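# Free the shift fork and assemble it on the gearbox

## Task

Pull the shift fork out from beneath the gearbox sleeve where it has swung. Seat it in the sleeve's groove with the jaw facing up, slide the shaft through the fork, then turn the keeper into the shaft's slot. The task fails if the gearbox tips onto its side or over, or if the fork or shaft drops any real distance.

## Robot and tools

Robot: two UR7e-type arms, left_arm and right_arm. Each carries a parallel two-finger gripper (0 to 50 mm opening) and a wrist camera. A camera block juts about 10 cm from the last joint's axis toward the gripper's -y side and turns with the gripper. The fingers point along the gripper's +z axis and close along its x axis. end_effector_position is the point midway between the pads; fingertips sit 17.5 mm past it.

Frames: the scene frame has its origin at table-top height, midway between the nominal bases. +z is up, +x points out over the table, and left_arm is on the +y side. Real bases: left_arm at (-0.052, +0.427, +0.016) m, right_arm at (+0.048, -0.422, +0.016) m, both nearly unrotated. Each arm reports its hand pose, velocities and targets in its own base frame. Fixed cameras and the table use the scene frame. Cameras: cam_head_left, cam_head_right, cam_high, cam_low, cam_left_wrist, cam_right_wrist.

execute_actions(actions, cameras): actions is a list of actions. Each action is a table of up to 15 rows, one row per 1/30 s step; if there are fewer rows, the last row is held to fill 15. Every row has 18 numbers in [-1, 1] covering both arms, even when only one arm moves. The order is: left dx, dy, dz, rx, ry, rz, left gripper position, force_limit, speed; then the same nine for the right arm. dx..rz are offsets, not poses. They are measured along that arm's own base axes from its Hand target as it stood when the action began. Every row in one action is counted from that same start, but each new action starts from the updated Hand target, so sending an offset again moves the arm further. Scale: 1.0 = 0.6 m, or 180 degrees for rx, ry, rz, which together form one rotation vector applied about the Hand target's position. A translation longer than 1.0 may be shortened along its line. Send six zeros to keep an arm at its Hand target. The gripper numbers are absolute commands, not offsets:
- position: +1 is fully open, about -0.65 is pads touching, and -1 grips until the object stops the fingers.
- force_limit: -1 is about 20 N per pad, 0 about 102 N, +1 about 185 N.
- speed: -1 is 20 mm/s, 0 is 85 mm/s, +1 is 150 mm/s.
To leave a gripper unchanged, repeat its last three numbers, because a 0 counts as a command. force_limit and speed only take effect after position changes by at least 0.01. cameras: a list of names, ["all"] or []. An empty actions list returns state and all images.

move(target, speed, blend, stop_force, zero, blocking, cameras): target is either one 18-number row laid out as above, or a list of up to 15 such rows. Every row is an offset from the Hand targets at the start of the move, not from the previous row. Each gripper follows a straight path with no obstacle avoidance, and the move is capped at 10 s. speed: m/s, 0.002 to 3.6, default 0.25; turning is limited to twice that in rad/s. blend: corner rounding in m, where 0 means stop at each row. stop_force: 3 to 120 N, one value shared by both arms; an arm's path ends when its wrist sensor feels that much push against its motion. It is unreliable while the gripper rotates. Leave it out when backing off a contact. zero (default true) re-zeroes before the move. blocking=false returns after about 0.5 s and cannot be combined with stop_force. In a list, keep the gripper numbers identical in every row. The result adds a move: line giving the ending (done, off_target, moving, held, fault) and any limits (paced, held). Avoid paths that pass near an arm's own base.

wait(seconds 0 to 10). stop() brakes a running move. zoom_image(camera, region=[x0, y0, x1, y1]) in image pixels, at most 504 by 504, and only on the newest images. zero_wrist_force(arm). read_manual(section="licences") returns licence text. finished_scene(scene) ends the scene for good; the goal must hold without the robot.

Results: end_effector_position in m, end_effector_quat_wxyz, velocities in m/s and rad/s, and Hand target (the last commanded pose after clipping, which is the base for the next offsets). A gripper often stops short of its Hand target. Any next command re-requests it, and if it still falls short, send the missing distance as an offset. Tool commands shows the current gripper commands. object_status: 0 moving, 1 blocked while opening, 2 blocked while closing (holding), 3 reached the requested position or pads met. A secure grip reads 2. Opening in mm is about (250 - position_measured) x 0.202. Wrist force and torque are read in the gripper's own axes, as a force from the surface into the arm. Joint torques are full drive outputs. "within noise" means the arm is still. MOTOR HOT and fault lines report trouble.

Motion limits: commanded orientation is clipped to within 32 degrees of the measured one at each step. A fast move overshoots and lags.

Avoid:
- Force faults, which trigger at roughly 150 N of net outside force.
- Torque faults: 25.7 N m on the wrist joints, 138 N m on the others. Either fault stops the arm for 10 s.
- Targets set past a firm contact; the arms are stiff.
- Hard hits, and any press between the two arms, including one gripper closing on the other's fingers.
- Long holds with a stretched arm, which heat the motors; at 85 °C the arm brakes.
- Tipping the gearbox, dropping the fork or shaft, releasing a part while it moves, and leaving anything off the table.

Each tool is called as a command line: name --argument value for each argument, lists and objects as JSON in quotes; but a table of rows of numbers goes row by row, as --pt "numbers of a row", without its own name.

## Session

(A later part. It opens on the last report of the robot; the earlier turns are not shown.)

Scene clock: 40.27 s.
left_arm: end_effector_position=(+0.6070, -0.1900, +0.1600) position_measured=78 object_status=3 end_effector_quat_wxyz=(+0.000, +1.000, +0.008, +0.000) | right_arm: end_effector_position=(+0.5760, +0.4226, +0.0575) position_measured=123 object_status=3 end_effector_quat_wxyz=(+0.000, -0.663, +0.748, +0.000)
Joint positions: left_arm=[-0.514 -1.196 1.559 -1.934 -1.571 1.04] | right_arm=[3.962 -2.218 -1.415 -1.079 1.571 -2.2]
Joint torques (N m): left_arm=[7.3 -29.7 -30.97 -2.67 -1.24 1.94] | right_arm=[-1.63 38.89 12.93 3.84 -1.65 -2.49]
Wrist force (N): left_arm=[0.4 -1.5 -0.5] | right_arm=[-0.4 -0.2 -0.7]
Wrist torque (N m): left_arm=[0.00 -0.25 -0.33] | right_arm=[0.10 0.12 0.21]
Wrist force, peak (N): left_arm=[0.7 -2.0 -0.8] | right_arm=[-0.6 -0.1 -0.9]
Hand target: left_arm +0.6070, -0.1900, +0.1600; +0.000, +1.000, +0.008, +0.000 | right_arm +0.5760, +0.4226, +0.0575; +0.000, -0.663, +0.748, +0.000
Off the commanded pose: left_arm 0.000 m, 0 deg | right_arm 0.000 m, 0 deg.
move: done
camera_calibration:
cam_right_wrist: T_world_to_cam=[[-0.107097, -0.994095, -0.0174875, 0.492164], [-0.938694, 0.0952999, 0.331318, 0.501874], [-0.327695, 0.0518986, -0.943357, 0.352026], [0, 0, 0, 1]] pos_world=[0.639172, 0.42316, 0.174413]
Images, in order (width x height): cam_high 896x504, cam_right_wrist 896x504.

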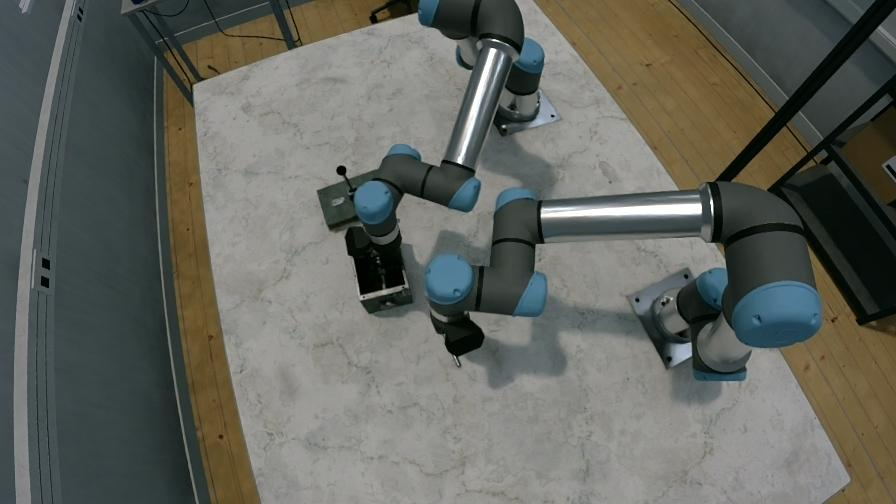

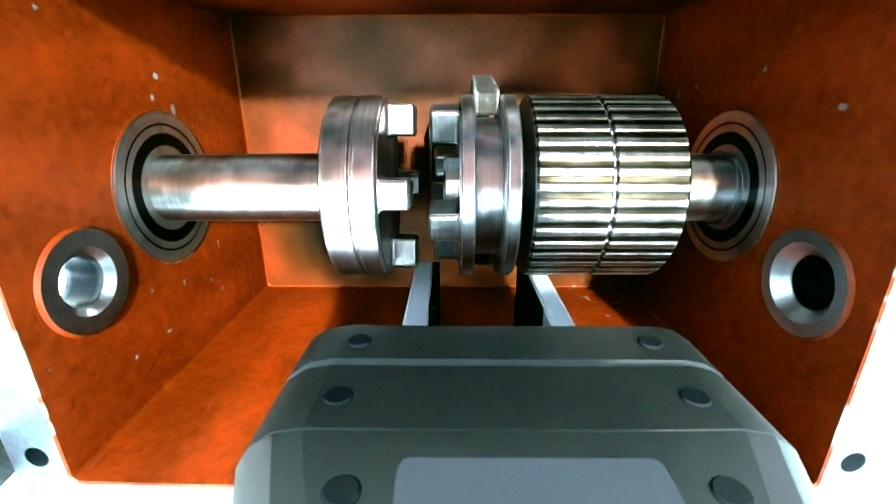

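move --pt "0 0 0 0 0 0 0.5 -0.3 -0.5 0 -0.0027 0 0 0 0 0.2 -0.6 -0.5" --pt "0 0 0 0 0 0 0.5 -0.3 -0.5 0 -0.0027 0 0 0 0 -1 -0.7 -1" --speed 0.03 --cameras '["cam_right_wrist"]'

zoom_image --camera "cam_right_wrist" --region '[380, 80, 580, 330]'

Scene clock: 44.80 s.
left_arm: end_effector_position=(+0.6070, -0.1900, +0.1600) position_measured=78 object_status=3 end_effector_quat_wxyz=(+0.000, +1.000, +0.008, +0.000) | right_arm: end_effector_position=(+0.5760, +0.4210, +0.0575) position_measured=239 object_status=0 end_effector_quat_wxyz=(+0.000, -0.663, +0.748, +0.000)
Joint positions: left_arm=[-0.514 -1.196 1.559 -1.934 -1.571 1.04] | right_arm=[3.961 -2.216 -1.419 -1.077 1.571 -2.202]
Joint torques (N m): left_arm=[7.33 -29.67 -30.83 -2.4 -1.27 1.8] | right_arm=[-7.41 56.34 13.47 -0.03 -1.47 -2.32]
Wrist force (N): left_arm=[0.3 -1.5 -0.7] | right_arm=[-8.3 -0.5 0.1]
Wrist torque (N m): left_arm=[0.00 -0.23 -0.33] | right_arm=[0.11 -0.04 0.12]
Wrist force, peak (N): left_arm=[0.4 -1.9 -1.0] | right_arm=[-12.5 0.2 -0.2]
Hand target: left_arm +0.6070, -0.1900, +0.1600; +0.000, +1.000, +0.008, +0.000 | right_arm +0.5760, +0.4210, +0.0575; +0.000, -0.663, +0.748, +0.000
Off the commanded pose: left_arm 0.000 m, 0 deg | right_arm 0.000 m, 0 deg.
move: done
camera_calibration:
cam_right_wrist: T_world_to_cam=[[-0.107097, -0.994095, -0.0174875, 0.490574], [-0.938694, 0.0952999, 0.331318, 0.502026], [-0.327695, 0.0518986, -0.943357, 0.352109], [0, 0, 0, 1]] pos_world=[0.639172, 0.42156, 0.174413]
Images, in order (width x height): cam_right_wrist 896x504.

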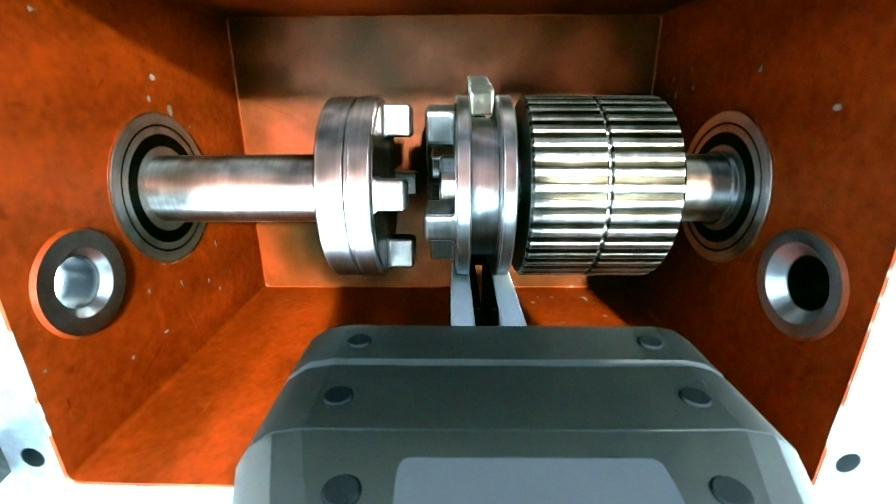

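Scaled by 2.016 from the camera's 896x504 image, which has a finer 1280x720 frame.

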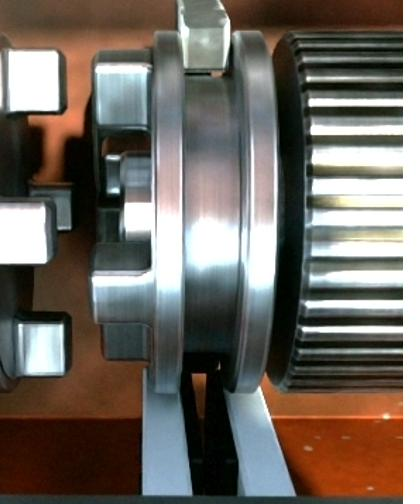

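wait --seconds 0.5

Scene clock: 45.50 s.
left_arm: end_effector_position=(+0.6070, -0.1900, +0.1600) position_measured=78 object_status=3 end_effector_quat_wxyz=(+0.000, +1.000, +0.008, +0.000) | right_arm: end_effector_position=(+0.5760, +0.4210, +0.0575) position_measured=239 object_status=2 end_effector_quat_wxyz=(+0.000, -0.663, +0.748, +0.000)
Joint positions: left_arm=[-0.514 -1.196 1.559 -1.934 -1.571 1.04] | right_arm=[3.961 -2.216 -1.419 -1.077 1.571 -2.202]
Joint torques (N m): left_arm=[6.8 -29.43 -30.78 -2.41 -1.17 1.84] | right_arm=[-7.89 56.95 14.71 -0.37 -1.28 -1.51]
Wrist force (N): left_arm=[0.5 -1.4 -0.6] | right_arm=[-8.6 -0.8 -0.4]
Wrist torque (N m): left_arm=[0.02 -0.26 -0.33] | right_arm=[0.10 -0.05 0.12]
Wrist force, peak (N): left_arm=[0.2 -1.9 -0.5] | right_arm=[-9.0 -0.8 -1.0]
Hand target: left_arm +0.6070, -0.1900, +0.1600; +0.000, +1.000, +0.008, +0.000 | right_arm +0.5760, +0.4210, +0.0575; +0.000, -0.663, +0.748, +0.000
Tool commands: left_gripper/position=+0.5 left_gripper/force_limit=-0.3 left_gripper/speed=-0.5 right_gripper/position=-1.0 right_gripper/force_limit=-0.7 right_gripper/speed=-1.0
Off the commanded pose: left_arm 0.000 m, 0 deg | right_arm 0.000 m, 0 deg.
wait: 0.50 s; at rest from the start

move --target '[0,0,0,0,0,0,0.5,-0.3,-0.5,0,0,0.0067,0,0,0,-1,-0.7,-1]' --speed 0.02 --cameras '["cam_right_wrist"]'

zoom_image --camera "cam_right_wrist" --region '[380, 80, 580, 330]'

Scene clock: 47.40 s.
left_arm: end_effector_position=(+0.6070, -0.1900, +0.1600) position_measured=78 object_status=3 end_effector_quat_wxyz=(+0.000, +1.000, +0.008, +0.000) | right_arm: end_effector_position=(+0.5760, +0.4210, +0.0615) position_measured=239 object_status=2 end_effector_quat_wxyz=(+0.000, -0.663, +0.748, +0.000)
Joint positions: left_arm=[-0.514 -1.196 1.559 -1.934 -1.571 1.04] | right_arm=[3.961 -2.211 -1.415 -1.085 1.571 -2.202]
Joint torques (N m): left_arm=[7.26 -29.48 -31.31 -2.19 -1.22 1.82] | right_arm=[-8.91 58.11 32.05 0.63 -1.13 -0.29]
Wrist force (N): left_arm=[0.5 -1.7 -0.6] | right_arm=[-6.4 0.3 2.5]
Wrist torque (N m): left_arm=[-0.01 -0.27 -0.33] | right_arm=[0.08 0.03 0.14]
Wrist force, peak (N): left_arm=[0.5 -1.9 -0.8] | right_arm=[-11.0 -0.7 3.4]
Hand target: left_arm +0.6070, -0.1900, +0.1600; +0.000, +1.000, +0.008, +0.000 | right_arm +0.5760, +0.4210, +0.0615; +0.000, -0.663, +0.748, +0.000
Off the commanded pose: left_arm 0.000 m, 0 deg | right_arm 0.000 m, 0 deg.
move: done
camera_calibration:
cam_right_wrist: T_world_to_cam=[[-0.107097, -0.994095, -0.0174875, 0.490643], [-0.938694, 0.0952999, 0.331318, 0.500701], [-0.327695, 0.0518986, -0.943357, 0.355882], [0, 0, 0, 1]] pos_world=[0.639172, 0.42156, 0.178413]
Images, in order (width x height): cam_right_wrist 896x504.

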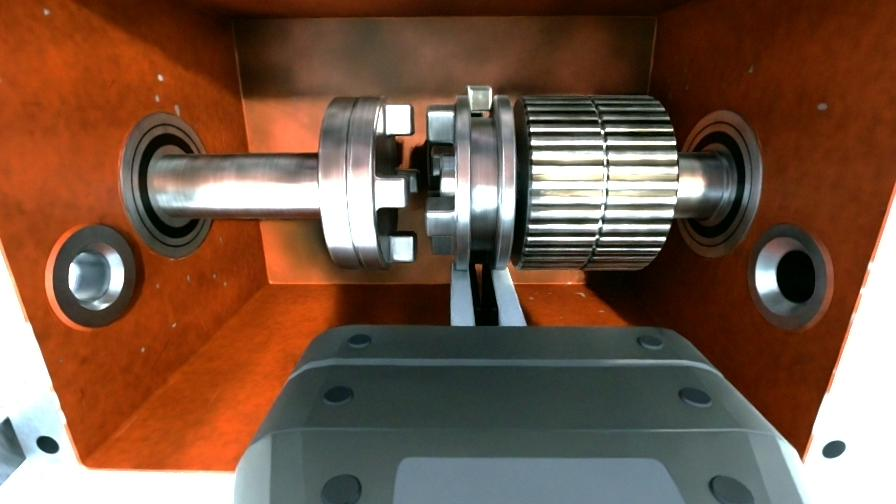

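Scaled by 2.016 from the camera's 896x504 image, which has a finer 1280x720 frame.

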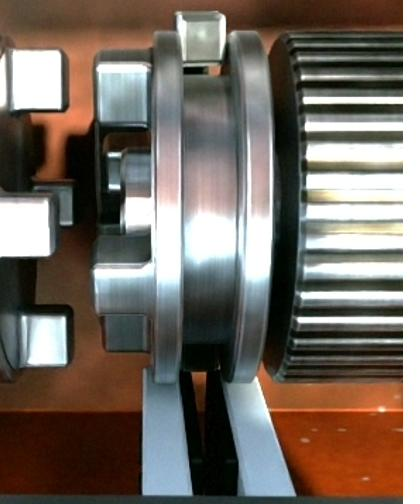

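move --target '[0,0,0,0,0,0,0.5,-0.3,-0.5,0.0051,-0.0006,0.0103,0.00667,0.0552,0,-1,-0.7,-1]' --speed 0.06 --cameras '["cam_right_wrist"]'

zoom_image --camera "cam_right_wrist" --region '[380, 80, 580, 330]'

Scene clock: 53.30 s.
left_arm: end_effector_position=(+0.6070, -0.1900, +0.1600) position_measured=78 object_status=3 end_effector_quat_wxyz=(+0.000, +1.000, +0.008, +0.000) | right_arm: end_effector_position=(+0.5790, +0.4206, +0.0677) position_measured=239 object_status=2 end_effector_quat_wxyz=(-0.058, -0.661, +0.746, +0.065)
Joint positions: left_arm=[-0.514 -1.196 1.559 -1.934 -1.571 1.04] | right_arm=[3.908 -2.279 -1.26 -1.284 1.706 -2.262]
Joint torques (N m): left_arm=[7.28 -29.48 -30.37 -1.92 -1.23 1.83] | right_arm=[-12.82 41.71 31.67 0.99 0.08 -2.35]
Wrist force (N): left_arm=[0.3 -1.3 -0.5] | right_arm=[-6.9 2.8 3.0]
Wrist torque (N m): left_arm=[0.04 -0.24 -0.33] | right_arm=[0.08 0.11 0.16]
Wrist force, peak (N): left_arm=[0.4 -2.0 -0.7] | right_arm=[-6.7 4.1 3.9]
Hand target: left_arm +0.6070, -0.1900, +0.1600; +0.000, +1.000, +0.008, +0.000 | right_arm +0.5790, +0.4206, +0.0677; -0.058, -0.661, +0.746, +0.065
Off the commanded pose: left_arm 0.000 m, 0 deg | right_arm 0.000 m, 0 deg.
move: done
camera_calibration:
cam_right_wrist: T_world_to_cam=[[-0.110322, -0.993705, -0.0194553, 0.492568], [-0.86732, 0.0866946, 0.490144, 0.453091], [-0.485372, 0.0709478, -0.871425, 0.441159], [0, 0, 0, 1]] pos_world=[0.661442, 0.418887, 0.17194]
Images, in order (width x height): cam_right_wrist 896x504.

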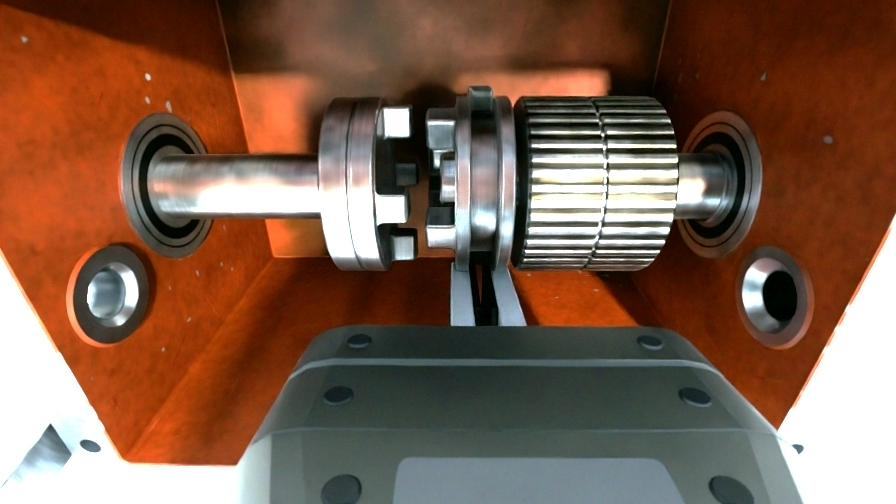

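Scaled by 2.016 from the camera's 896x504 image, which has a finer 1280x720 frame.

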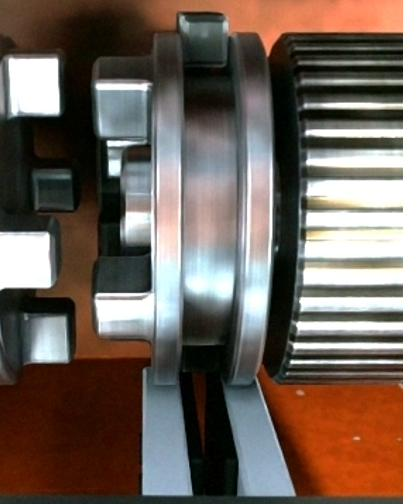

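move --pt "0 0 0 0 0 0 0.5 -0.3 -0.5 0.0068 -0.0008 0.0093 0.00667 0.0552 0 -1 -0.7 -1" --pt "0 0 0 0 0 0 0.5 -0.3 -0.5 0.0151 -0.0018 0.0173 0.01333 0.1103 0 -1 -0.7 -1" --speed 0.08 --blend 0.003 --cameras '["cam_right_wrist"]'

zoom_image --camera "cam_right_wrist" --region '[380, 80, 580, 330]'

Scene clock: 56.13 s.
left_arm: end_effector_position=(+0.6070, -0.1900, +0.1600) position_measured=78 object_status=3 end_effector_quat_wxyz=(+0.000, +1.000, +0.008, +0.000) | right_arm: end_effector_position=(+0.5881, +0.4195, +0.0781) position_measured=239 object_status=2 end_effector_quat_wxyz=(-0.171, -0.641, +0.723, +0.194)
Joint positions: left_arm=[-0.514 -1.196 1.559 -1.934 -1.571 1.04] | right_arm=[3.817 -2.482 -0.873 -1.741 1.937 -2.417]
Joint torques (N m): left_arm=[7.27 -29.5 -30.9 -1.96 -1.21 1.82] | right_arm=[-13.24 48.6 34.48 1.25 0.89 -2.41]
Wrist force (N): left_arm=[0.4 -1.5 -0.3] | right_arm=[-3.4 4.9 4.0]
Wrist torque (N m): left_arm=[0.01 -0.24 -0.34] | right_arm=[-0.04 0.23 0.25]
Wrist force, peak (N): left_arm=[0.6 -1.8 -0.8] | right_arm=[-4.0 13.5 5.6]
Hand target: left_arm +0.6070, -0.1900, +0.1600; +0.000, +1.000, +0.008, +0.000 | right_arm +0.5881, +0.4195, +0.0781; -0.171, -0.641, +0.723, +0.194
Off the commanded pose: left_arm 0.000 m, 0 deg | right_arm 0.000 m, 0 deg.
move: done
camera_calibration:
cam_right_wrist: T_world_to_cam=[[-0.117479, -0.992839, -0.0216716, 0.496748], [-0.648673, 0.0601946, 0.758683, 0.317453], [-0.751945, 0.103187, -0.6511, 0.580733], [0, 0, 0, 1]] pos_world=[0.70096, 0.414158, 0.148035]
Images, in order (width x height): cam_right_wrist 896x504.

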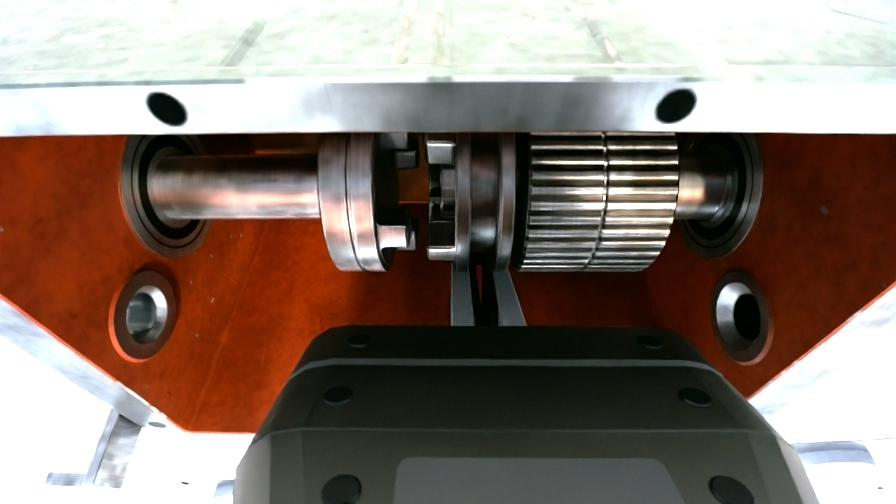

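Scaled by 2.016 from the camera's 896x504 image, which has a finer 1280x720 frame.

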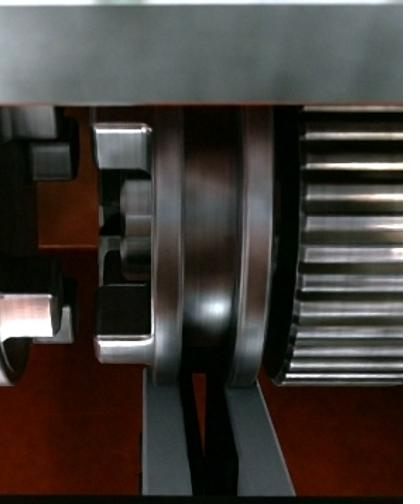

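move --pt "0 0 0 0 0 0 0.5 -0.3 -0.5 0.0063 -0.0008 0.011 0 0 0 -1 -0.7 -1" --pt "0 0 0 0 0 0 0.5 -0.3 -0.5 0.0179 -0.0022 0.0208 0 0 0 -1 -0.7 -1" --speed 0.025 --blend 0.002 --cameras '["cam_right_wrist"]'

zoom_image --camera "cam_right_wrist" --region '[380, 80, 580, 330]'

Scene clock: 57.57 s.
left_arm: end_effector_position=(+0.6070, -0.1900, +0.1600) position_measured=78 object_status=3 end_effector_quat_wxyz=(+0.000, +1.000, +0.008, +0.000) | right_arm: end_effector_position=(+0.5988, +0.4182, +0.0905) position_measured=239 object_status=2 end_effector_quat_wxyz=(-0.171, -0.641, +0.723, +0.194)
Joint positions: left_arm=[-0.514 -1.196 1.559 -1.934 -1.571 1.04] | right_arm=[3.808 -2.503 -0.801 -1.795 1.933 -2.426]
Joint torques (N m): left_arm=[7.17 -29.73 -30.68 -1.95 -1.26 1.82] | right_arm=[-14.2 46.52 32.69 1.48 -3.21 -2.49]
Wrist force (N): left_arm=[0.3 -1.7 -0.5] | right_arm=[-4.4 9.6 0.2]
Wrist torque (N m): left_arm=[-0.03 -0.23 -0.34] | right_arm=[-0.06 0.34 0.22]
Wrist force, peak (N): left_arm=[0.6 -1.7 -0.8] | right_arm=[-3.0 17.2 0.9]
Hand target: left_arm +0.6070, -0.1900, +0.1600; +0.000, +1.000, +0.008, +0.000 | right_arm +0.5988, +0.4182, +0.0906; -0.171, -0.641, +0.723, +0.194
Off the commanded pose: left_arm 0.000 m, 0 deg | right_arm 0.000 m, 0 deg.
move: done
camera_calibration:
cam_right_wrist: T_world_to_cam=[[-0.117488, -0.992838, -0.0216616, 0.496999], [-0.648672, 0.0602078, 0.758683, 0.315122], [-0.751945, 0.103187, -0.6511, 0.597062], [0, 0, 0, 1]] pos_world=[0.71176, 0.412858, 0.160435]
Images, in order (width x height): cam_right_wrist 896x504.

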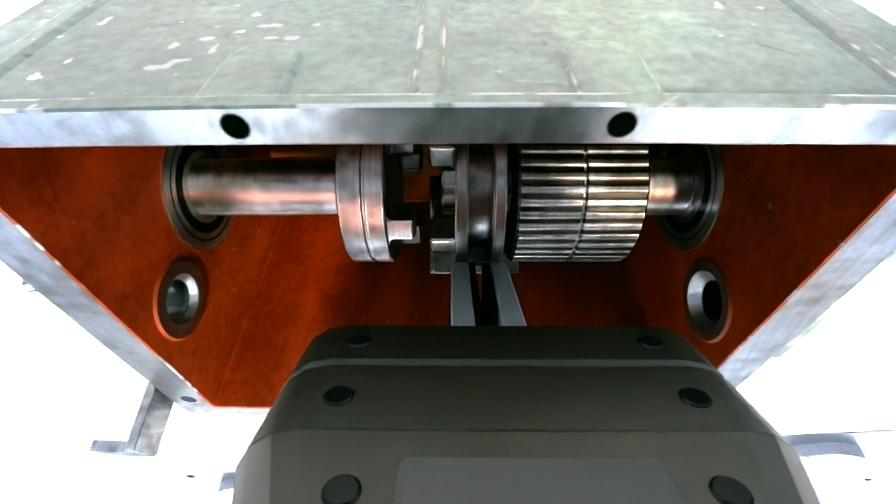

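Scaled by 2.016 from the camera's 896x504 image, which has a finer 1280x720 frame.

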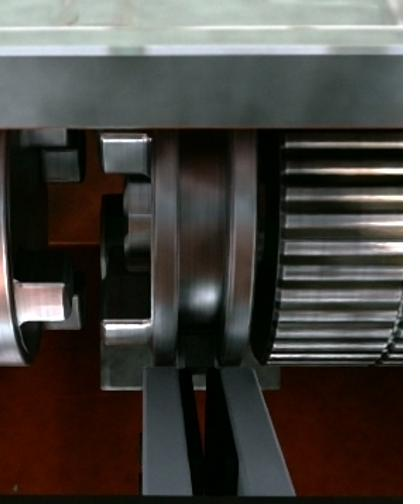

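move --target '[0,0,0,0,0,0,0.5,-0.3,-0.5,0.01407,-0.0017,0.006,0,0,0,-1,-0.7,-1]' --speed 0.025 --cameras '["cam_right_wrist"]'

zoom_image --camera "cam_right_wrist" --region '[380, 80, 580, 330]'

Scene clock: 58.60 s.
left_arm: end_effector_position=(+0.6070, -0.1900, +0.1600) position_measured=78 object_status=3 end_effector_quat_wxyz=(+0.000, +1.000, +0.008, +0.000) | right_arm: end_effector_position=(+0.6073, +0.4172, +0.0941) position_measured=239 object_status=2 end_effector_quat_wxyz=(-0.171, -0.641, +0.723, +0.194)
Joint positions: left_arm=[-0.514 -1.196 1.559 -1.934 -1.571 1.04] | right_arm=[3.801 -2.524 -0.75 -1.827 1.93 -2.433]
Joint torques (N m): left_arm=[7.24 -29.97 -31.1 -1.92 -1.27 1.64] | right_arm=[-13.67 43.79 31.5 1.36 -3.77 -2.46]
Wrist force (N): left_arm=[0.9 -1.6 -0.3] | right_arm=[-5.5 12.3 -4.6]
Wrist torque (N m): left_arm=[0.00 -0.32 -0.33] | right_arm=[0.04 0.29 0.22]
Wrist force, peak (N): left_arm=[0.5 -1.8 -0.7] | right_arm=[-1.9 23.9 -11.1]
Hand target: left_arm +0.6070, -0.1900, +0.1600; +0.000, +1.000, +0.008, +0.000 | right_arm +0.6073, +0.4172, +0.0942; -0.171, -0.641, +0.723, +0.194
Off the commanded pose: left_arm 0.000 m, 0 deg | right_arm 0.000 m, 0 deg.
move: done
camera_calibration:
cam_right_wrist: T_world_to_cam=[[-0.117552, -0.992832, -0.0215867, 0.497004], [-0.64866, 0.0603064, 0.758685, 0.317857], [-0.751945, 0.103188, -0.6511, 0.605835], [0, 0, 0, 1]] pos_world=[0.72016, 0.411758, 0.164035]
Images, in order (width x height): cam_right_wrist 896x504.

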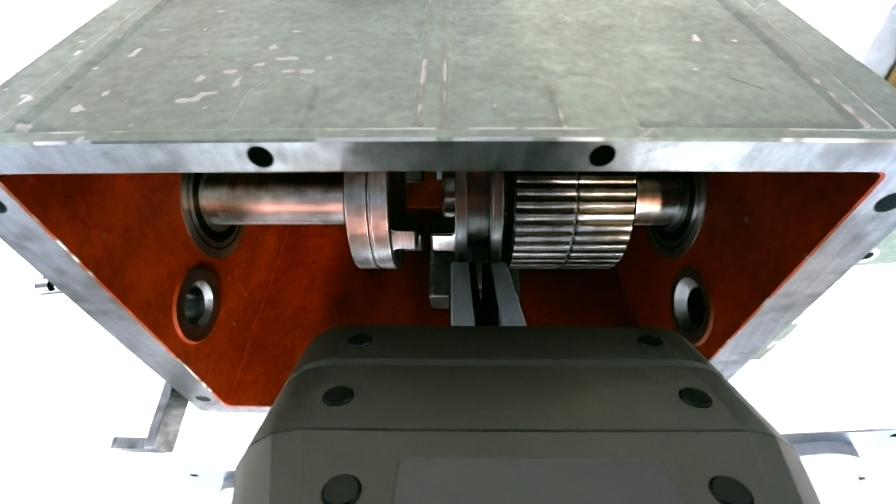

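Scaled by 2.016 from the camera's 896x504 image, which has a finer 1280x720 frame.

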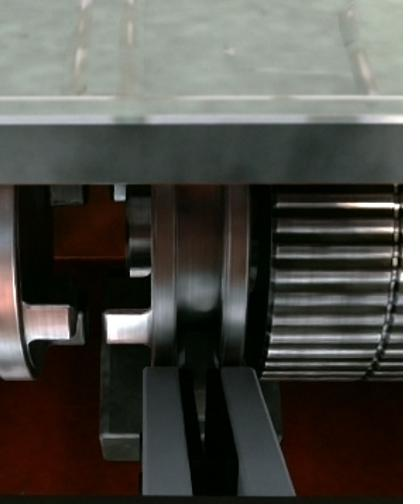

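move --target '[0,0,0,0,0,0,0.5,-0.3,-0.5,0.01572,-0.0019,0.001,0,0,0,-1,-0.7,-1]' --speed 0.025 --cameras '["cam_right_wrist"]'

zoom_image --camera "cam_right_wrist" --region '[380, 80, 580, 330]'

Scene clock: 59.93 s.
left_arm: end_effector_position=(+0.6070, -0.1900, +0.1600) position_measured=78 object_status=3 end_effector_quat_wxyz=(+0.000, +1.000, +0.008, +0.000) | right_arm: end_effector_position=(+0.6167, +0.4160, +0.0947) position_measured=239 object_status=2 end_effector_quat_wxyz=(-0.171, -0.641, +0.723, +0.194)
Joint positions: left_arm=[-0.514 -1.196 1.559 -1.934 -1.571 1.04] | right_arm=[3.793 -2.552 -0.696 -1.857 1.927 -2.441]
Joint torques (N m): left_arm=[7.2 -29.86 -30.71 -1.96 -1.3 1.78] | right_arm=[-15.24 47.67 32.86 0.03 -3.68 -2.32]
Wrist force (N): left_arm=[0.1 -1.6 -0.7] | right_arm=[-9.0 6.0 -0.7]
Wrist torque (N m): left_arm=[0.01 -0.21 -0.33] | right_arm=[-0.04 0.24 0.19]
Wrist force, peak (N): left_arm=[0.8 -1.7 -0.7] | right_arm=[-4.4 18.5 -15.3]
Hand target: left_arm +0.6070, -0.1900, +0.1600; +0.000, +1.000, +0.008, +0.000 | right_arm +0.6167, +0.4160, +0.0948; -0.171, -0.641, +0.723, +0.194
Off the commanded pose: left_arm 0.000 m, 0 deg | right_arm 0.000 m, 0 deg.
move: done
camera_calibration:
cam_right_wrist: T_world_to_cam=[[-0.117544, -0.992833, -0.021579, 0.497023], [-0.648611, 0.0602999, 0.758728, 0.323525], [-0.751989, 0.10318, -0.651051, 0.613435], [0, 0, 0, 1]] pos_world=[0.72956, 0.410658, 0.164635]
Images, in order (width x height): cam_right_wrist 896x504.

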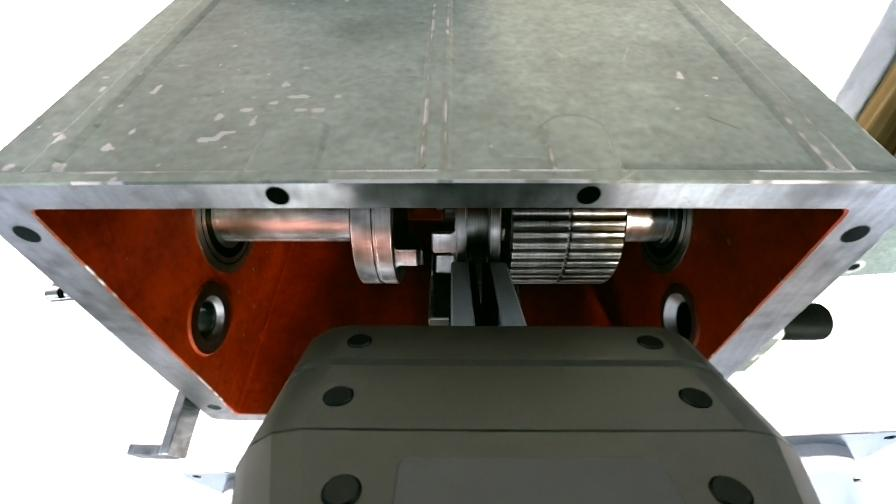

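Scaled by 2.016 from the camera's 896x504 image, which has a finer 1280x720 frame.

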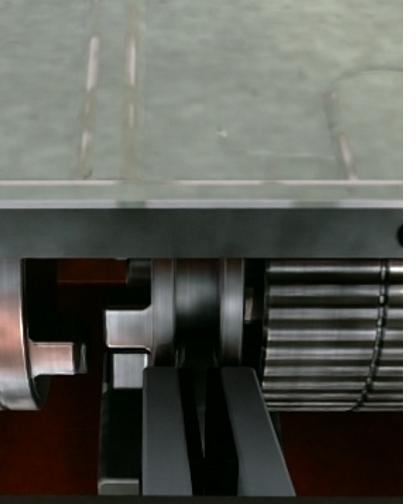

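move --target '[0,0,0,0,0,0,0.5,-0.3,-0.5,0.0148,-0.0018,-0.0055,0,0,0,-1,-0.7,-1]' --speed 0.025 --cameras '["cam_right_wrist"]'

zoom_image --camera "cam_right_wrist" --region '[380, 180, 580, 330]'

Scene clock: 60.93 s.
left_arm: end_effector_position=(+0.6070, -0.1900, +0.1600) position_measured=78 object_status=3 end_effector_quat_wxyz=(+0.000, +1.000, +0.008, +0.000) | right_arm: end_effector_position=(+0.6256, +0.4150, +0.0915) position_measured=239 object_status=2 end_effector_quat_wxyz=(-0.171, -0.641, +0.723, +0.194)
Joint positions: left_arm=[-0.514 -1.196 1.559 -1.934 -1.571 1.04] | right_arm=[3.785 -2.582 -0.647 -1.878 1.924 -2.448]
Joint torques (N m): left_arm=[7.39 -29.45 -31.02 -2.02 -1.23 1.78] | right_arm=[-12.29 37.59 25.75 -0.81 -3.71 -2.54]
Wrist force (N): left_arm=[0.2 -1.4 -0.5] | right_arm=[-7.2 8.8 -15.5]
Wrist torque (N m): left_arm=[0.03 -0.22 -0.33] | right_arm=[0.06 0.30 0.21]
Wrist force, peak (N): left_arm=[0.2 -1.9 -0.9] | right_arm=[-7.0 9.9 -20.7]
Hand target: left_arm +0.6070, -0.1900, +0.1600; +0.000, +1.000, +0.008, +0.000 | right_arm +0.6256, +0.4150, +0.0915; -0.171, -0.641, +0.723, +0.194
Off the commanded pose: left_arm 0.000 m, 0 deg | right_arm 0.000 m, 0 deg.
move: done
camera_calibration:
cam_right_wrist: T_world_to_cam=[[-0.117488, -0.992838, -0.0216616, 0.496881], [-0.648672, 0.0602078, 0.758683, 0.331882], [-0.751945, 0.103187, -0.6511, 0.618131], [0, 0, 0, 1]] pos_world=[0.73846, 0.409558, 0.161435]
Images, in order (width x height): cam_right_wrist 896x504.

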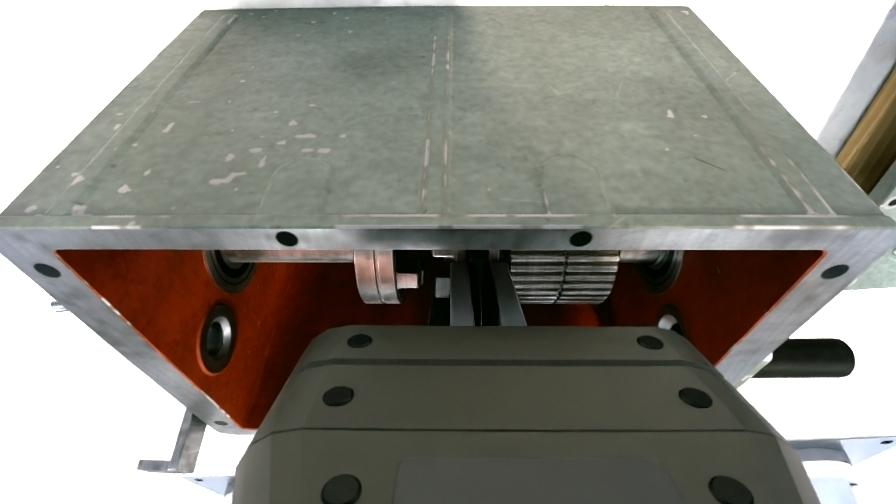

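Scaled by 2.520 from the camera's 896x504 image, which has a finer 1280x720 frame.

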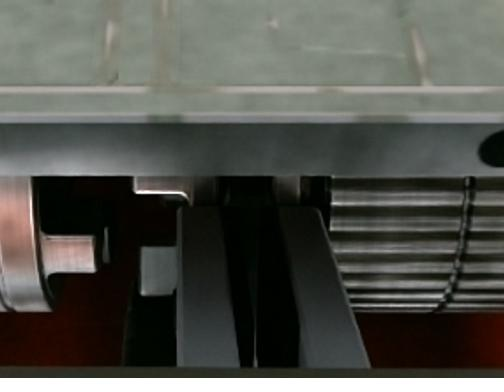

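execute_actions --actions '[]' --cameras '["cam_head_left","cam_right_wrist","cam_high"]'

Scene clock: 61.77 s.
left_arm: end_effector_position=(+0.6070, -0.1900, +0.1600) position_measured=78 object_status=3 end_effector_quat_wxyz=(+0.000, +1.000, +0.008, +0.000) | right_arm: end_effector_position=(+0.6256, +0.4150, +0.0915) position_measured=239 object_status=2 end_effector_quat_wxyz=(-0.171, -0.641, +0.723, +0.194)
Joint positions: left_arm=[-0.514 -1.196 1.559 -1.934 -1.571 1.04] | right_arm=[3.785 -2.582 -0.647 -1.878 1.924 -2.448]
Joint velocities: within noise
Joint torques (N m): left_arm=[7.73 -29.76 -30.74 -1.98 -1.19 1.74] | right_arm=[-9.24 38.95 27.16 -0.29 -3.52 -2.56]
Wrist force (N): left_arm=[0.3 -1.5 -0.7] | right_arm=[-7.1 9.0 -15.4]
Wrist torque (N m): left_arm=[0.02 -0.23 -0.33] | right_arm=[0.06 0.28 0.22]
Wrist force, peak (N): left_arm=[0.7 -1.7 -0.8] | right_arm=[-7.2 9.6 -16.5]
Hand target: left_arm +0.6070, -0.1900, +0.1600; +0.000, +1.000, +0.008, +0.000 | right_arm +0.6256, +0.4150, +0.0915; -0.171, -0.641, +0.723, +0.194
Tool commands: left_gripper/position=+0.5 left_gripper/force_limit=-0.3 left_gripper/speed=-0.5 right_gripper/position=-1.0 right_gripper/force_limit=-0.7 right_gripper/speed=-1.0
Off the commanded pose: left_arm 0.000 m, 0 deg | right_arm 0.000 m, 0 deg.
camera_calibration:
cam_right_wrist: T_world_to_cam=[[-0.117488, -0.992838, -0.0216616, 0.496881], [-0.648672, 0.0602078, 0.758683, 0.331882], [-0.751945, 0.103187, -0.6511, 0.618131], [0, 0, 0, 1]] pos_world=[0.73846, 0.409558, 0.161435]
Images, in order (width x height): cam_head_left 896x504, cam_high 896x504, cam_right_wrist 896x504.

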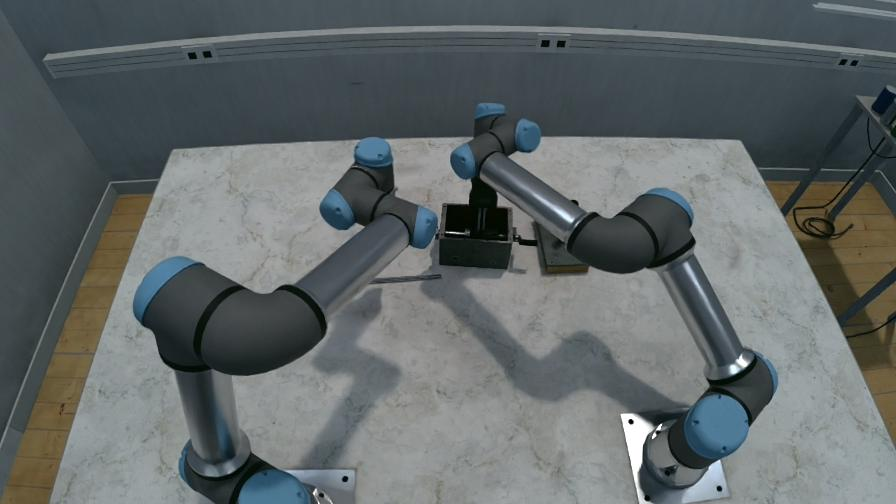

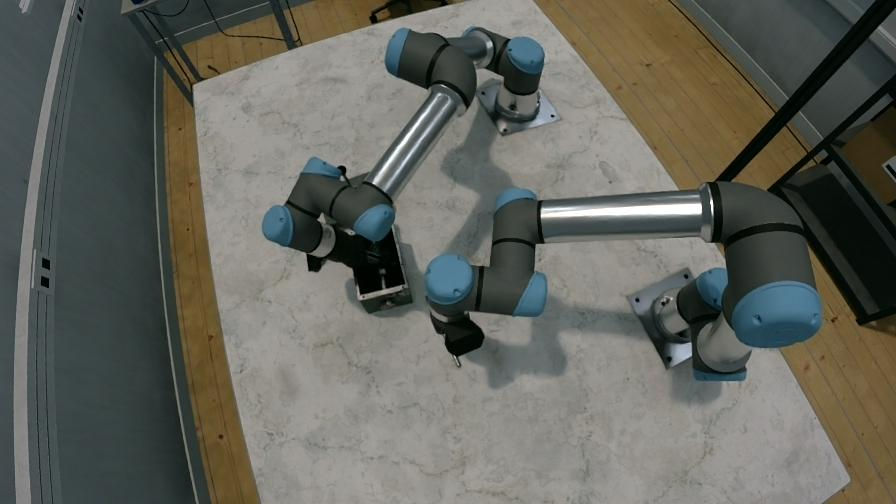

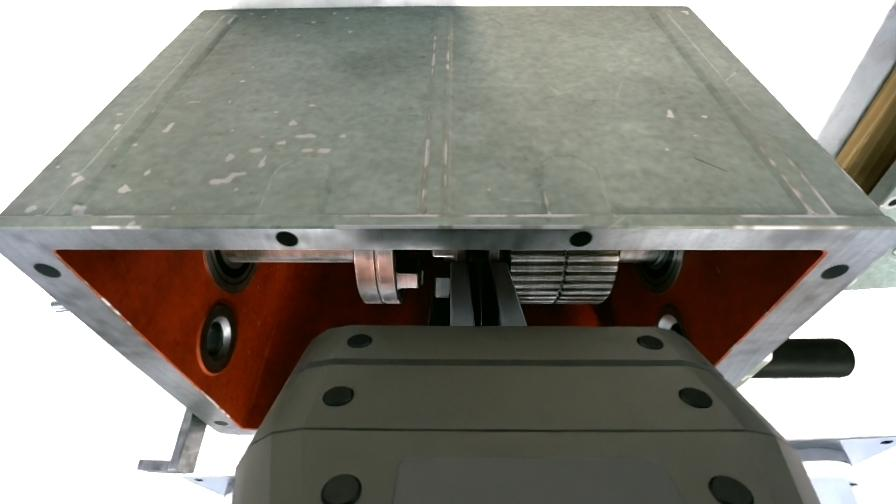

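move --pt "0 0 0 0 0 0 0.5 -0.3 -0.5 0.00683 -0.0008 -0.0035 0.00167 0.0138 0 -1 -0.7 -1" --speed 0.02

move --pt "0 0 0 0 0 0 0.5 -0.3 -0.5 0.00567 -0.0007 -0.0038 0.00167 0.0138 0 -1 -0.7 -1" --speed 0.02 --cameras '["cam_right_wrist"]'

Scene clock: 64.60 s.
left_arm: end_effector_position=(+0.6070, -0.1900, +0.1600) position_measured=78 object_status=3 end_effector_quat_wxyz=(+0.000, +1.000, +0.008, +0.000) | right_arm: end_effector_position=(+0.6297, +0.4145, +0.0894) position_measured=239 object_status=2 end_effector_quat_wxyz=(-0.185, -0.637, +0.719, +0.210)
Joint positions: left_arm=[-0.514 -1.196 1.559 -1.934 -1.571 1.04] | right_arm=[3.774 -2.637 -0.55 -1.96 1.947 -2.472]
Joint torques (N m): left_arm=[7.43 -29.78 -31.21 -2.02 -1.22 1.77] | right_arm=[-10.68 29.84 20.64 -0.41 -1.18 -2.78]
Wrist force (N): left_arm=[0.3 -1.7 -0.6] | right_arm=[-6.5 15.2 -26.8]
Wrist torque (N m): left_arm=[-0.02 -0.24 -0.34] | right_arm=[-0.07 0.27 0.22]
Wrist force, peak (N): left_arm=[0.7 -1.8 -0.8] | right_arm=[-6.7 16.1 -27.6]
Hand target: left_arm +0.6070, -0.1900, +0.1600; +0.000, +1.000, +0.008, +0.000 | right_arm +0.6297, +0.4145, +0.0894; -0.185, -0.637, +0.719, +0.210
Off the commanded pose: left_arm 0.000 m, 0 deg | right_arm 0.000 m, 0 deg.
move: done

Scene clock: 66.13 s.
left_arm: end_effector_position=(+0.6070, -0.1900, +0.1600) position_measured=78 object_status=3 end_effector_quat_wxyz=(+0.000, +1.000, +0.008, +0.000) | right_arm: end_effector_position=(+0.6331, +0.4141, +0.0871) position_measured=239 object_status=2 end_effector_quat_wxyz=(-0.199, -0.632, +0.714, +0.225)
Joint positions: left_arm=[-0.514 -1.196 1.559 -1.934 -1.571 1.04] | right_arm=[3.764 -2.7 -0.439 -2.049 1.97 -2.496]
Joint torques (N m): left_arm=[7.65 -29.56 -31.27 -2 -1.23 1.8] | right_arm=[-7.94 18.01 15.69 0.09 -2.43 -2.52]
Wrist force (N): left_arm=[0.3 -1.7 -0.9] | right_arm=[-5.8 24.8 -42.2]
Wrist torque (N m): left_arm=[-0.03 -0.24 -0.34] | right_arm=[-0.23 0.31 0.21]
Wrist force, peak (N): left_arm=[0.6 -2.0 -0.6] | right_arm=[-6.6 26.1 -43.5]
Hand target: left_arm +0.6070, -0.1900, +0.1600; +0.000, +1.000, +0.008, +0.000 | right_arm +0.6331, +0.4141, +0.0871; -0.199, -0.632, +0.714, +0.225
Off the commanded pose: left_arm 0.000 m, 0 deg | right_arm 0.000 m, 0 deg.
move: done
camera_calibration:
cam_right_wrist: T_world_to_cam=[[-0.119436, -0.992601, -0.0218505, 0.497939], [-0.580551, 0.0519685, 0.812564, 0.295717], [-0.805417, 0.109735, -0.582462, 0.646181], [0, 0, 0, 1]] pos_world=[0.751595, 0.407978, 0.146967]
Images, in order (width x height): cam_right_wrist 896x504.

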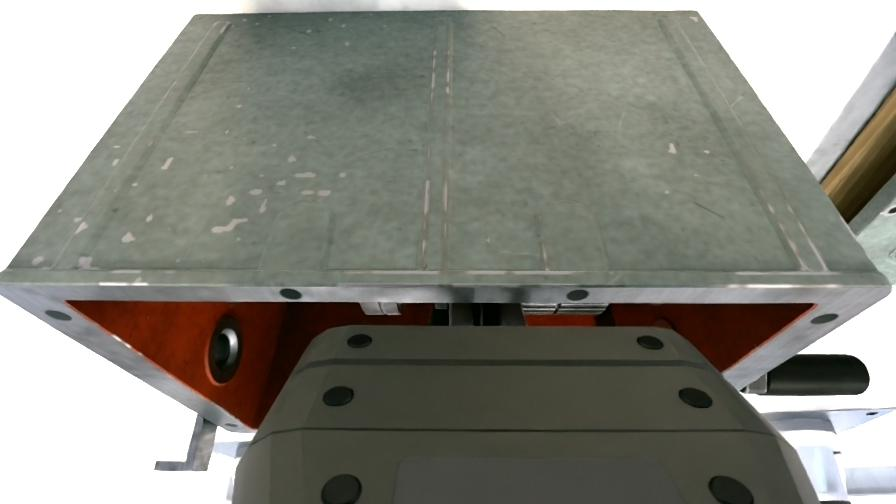

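move --pt "0.05 -0.083 0.1 -0.139 0 0 0.5 -0.3 -0.5 0 0 0 0 0 0 -1 -0.7 -1" --speed 0.25 --cameras '["cam_left_wrist"]'

Scene clock: 67.97 s.
left_arm: end_effector_position=(+0.6370, -0.2398, +0.2200) position_measured=78 object_status=3 end_effector_quat_wxyz=(+0.217, +0.976, +0.008, -0.002) | right_arm: end_effector_position=(+0.6331, +0.4141, +0.0871) position_measured=239 object_status=2 end_effector_quat_wxyz=(-0.199, -0.632, +0.714, +0.225)
Joint positions: left_arm=[-0.408 -1.174 1.48 -2.06 -1.97 1.109] | right_arm=[3.764 -2.7 -0.439 -2.049 1.97 -2.496]
Joint torques (N m): left_arm=[7.21 -31.38 -31.96 -4.95 -2.48 2.02] | right_arm=[-7.6 17.52 14.77 0.13 -2.59 -2.6]
Wrist force (N): left_arm=[0.0 -2.6 -0.8] | right_arm=[-5.5 24.8 -42.2]
Wrist torque (N m): left_arm=[-0.14 -0.21 -0.45] | right_arm=[-0.23 0.31 0.21]
Wrist force, peak (N): left_arm=[0.4 -2.9 -0.9] | right_arm=[-5.8 25.5 -43.1]
Hand target: left_arm +0.6370, -0.2398, +0.2200; +0.217, +0.976, +0.008, -0.002 | right_arm +0.6331, +0.4141, +0.0871; -0.199, -0.632, +0.714, +0.225
Off the commanded pose: left_arm 0.000 m, 0 deg | right_arm 0.000 m, 0 deg.
move: done
camera_calibration:
cam_left_wrist: T_world_to_cam=[[0.999516, 0.0307901, -0.00434484, -0.620315], [0.0244434, -0.691628, 0.72184, -0.328992], [0.0192205, -0.721597, -0.692046, 0.102348], [0, 0, 0, 1]] pos_world=[0.626089, -0.134586, 0.305614]
Images, in order (width x height): cam_left_wrist 896x504.

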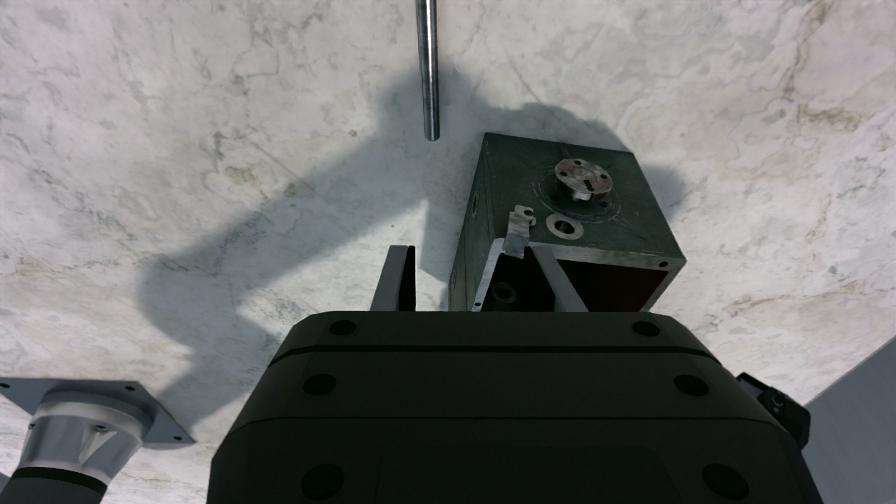

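move --pt "0.1 -0.075 0.1 0 0 0 0.5 -0.3 -0.5 0 0 0 0 0 0 -1 -0.7 -1" --speed 0.2 --cameras '["cam_left_wrist"]'

Scene clock: 69.37 s.
left_arm: end_effector_position=(+0.6970, -0.2848, +0.2799) position_measured=78 object_status=3 end_effector_quat_wxyz=(+0.217, +0.976, +0.008, -0.002) | right_arm: end_effector_position=(+0.6331, +0.4141, +0.0871) position_measured=239 object_status=2 end_effector_quat_wxyz=(-0.199, -0.632, +0.714, +0.225)
Joint positions: left_arm=[-0.433 -1.034 1.116 -1.847 -1.965 1.082] | right_arm=[3.764 -2.7 -0.439 -2.049 1.97 -2.496]
Joint torques (N m): left_arm=[-9 -37.51 -32.36 -1.96 -2.26 2.08] | right_arm=[-7.47 18.56 15.23 0.23 -2.79 -2.58]
Wrist force (N): left_arm=[0.0 -3.2 -0.8] | right_arm=[-5.5 24.8 -42.1]
Wrist torque (N m): left_arm=[-0.23 -0.19 -0.49] | right_arm=[-0.22 0.30 0.21]
Wrist force, peak (N): left_arm=[-1.0 -4.5 -0.6] | right_arm=[-5.7 25.5 -43.1]
Hand target: left_arm +0.6970, -0.2848, +0.2800; +0.217, +0.976, +0.008, -0.002 | right_arm +0.6331, +0.4141, +0.0871; -0.199, -0.632, +0.714, +0.225
Off the commanded pose: left_arm 0.000 m, 0 deg | right_arm 0.000 m, 0 deg.
move: done
camera_calibration:
cam_left_wrist: T_world_to_cam=[[0.999515, 0.030862, -0.0042754, -0.678653], [0.024443, -0.691626, 0.721842, -0.404823], [0.0193205, -0.721596, -0.692045, 0.110249], [0, 0, 0, 1]] pos_world=[0.686089, -0.179486, 0.365614]
Images, in order (width x height): cam_left_wrist 896x504.

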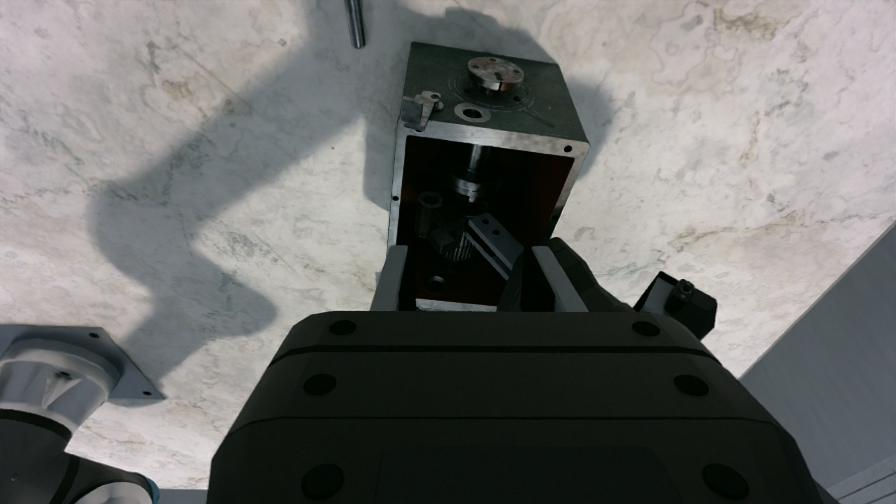

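zoom_image --camera "cam_left_wrist" --region '[390, 100, 600, 320]'

Scaled by 2.291 from the camera's 896x504 image, which has a finer 1280x720 frame.

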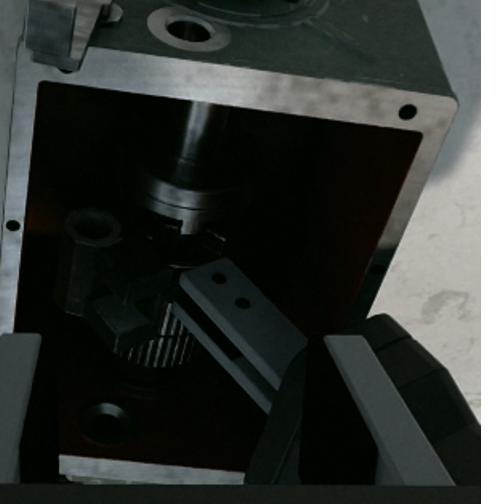

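move --pt "0.0 -0.09 -0.15 0 0 0 0.5 -0.3 -0.5 0 0 0 0 0 0 -1 -0.7 -1" --speed 0.15 --cameras '["cam_left_wrist"]'

zoom_image --camera "cam_left_wrist" --region '[350, 80, 600, 320]'

Scene clock: 71.97 s.
left_arm: end_effector_position=(+0.6970, -0.3388, +0.1900) position_measured=78 object_status=3 end_effector_quat_wxyz=(+0.217, +0.976, +0.008, -0.002) | right_arm: end_effector_position=(+0.6331, +0.4141, +0.0871) position_measured=239 object_status=2 end_effector_quat_wxyz=(-0.199, -0.632, +0.714, +0.225)
Joint positions: left_arm=[-0.5 -0.952 1.225 -2.065 -1.952 1.011] | right_arm=[3.764 -2.7 -0.439 -2.049 1.97 -2.496]
Joint torques (N m): left_arm=[-9.08 -40.18 -16.43 -5.22 0.49 -2.36] | right_arm=[-7.54 18.77 14.35 0.23 -2.79 -2.32]
Wrist force (N): left_arm=[0.3 -2.8 -0.3] | right_arm=[-5.6 25.6 -42.9]
Wrist torque (N m): left_arm=[-0.17 -0.25 -0.40] | right_arm=[-0.19 0.28 0.21]
Wrist force, peak (N): left_arm=[-0.3 -3.2 -2.7] | right_arm=[-5.7 25.6 -43.1]
Hand target: left_arm +0.6970, -0.3388, +0.1900; +0.217, +0.976, +0.008, -0.002 | right_arm +0.6331, +0.4141, +0.0871; -0.199, -0.632, +0.714, +0.225
Off the commanded pose: left_arm 0.000 m, 0 deg | right_arm 0.000 m, 0 deg.
move: done
camera_calibration:
cam_left_wrist: T_world_to_cam=[[0.999516, 0.030792, -0.00434682, -0.677369], [0.0244462, -0.691628, 0.72184, -0.377279], [0.0192205, -0.721597, -0.692046, 0.00913667], [0, 0, 0, 1]] pos_world=[0.686089, -0.233486, 0.275714]
Images, in order (width x height): cam_left_wrist 896x504.

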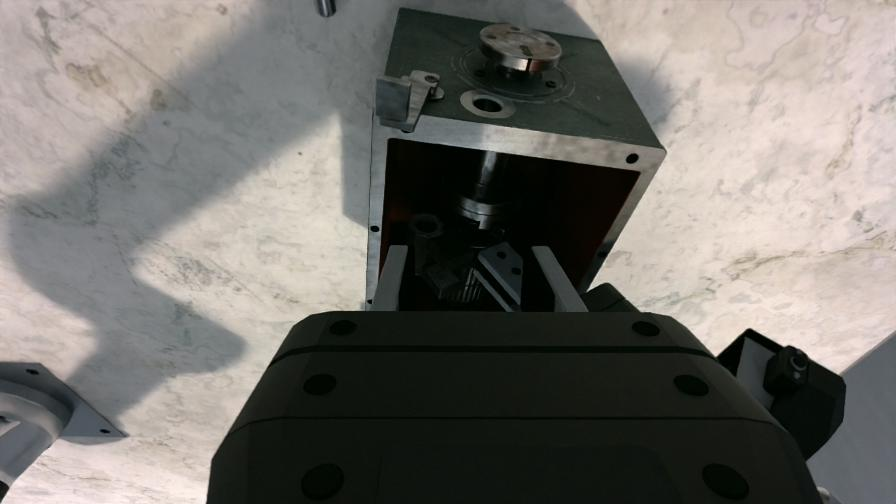

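Scaled by 2.016 from the camera's 896x504 image, which has a finer 1280x720 frame.

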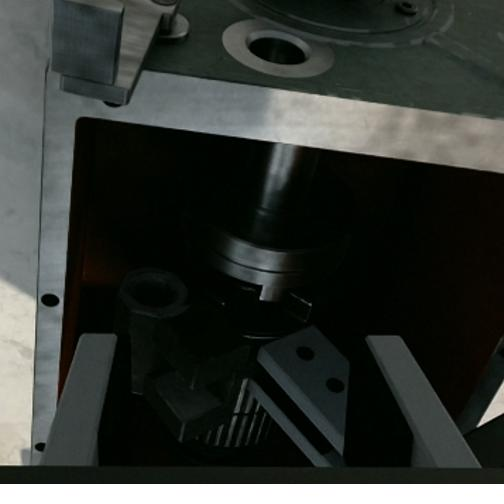

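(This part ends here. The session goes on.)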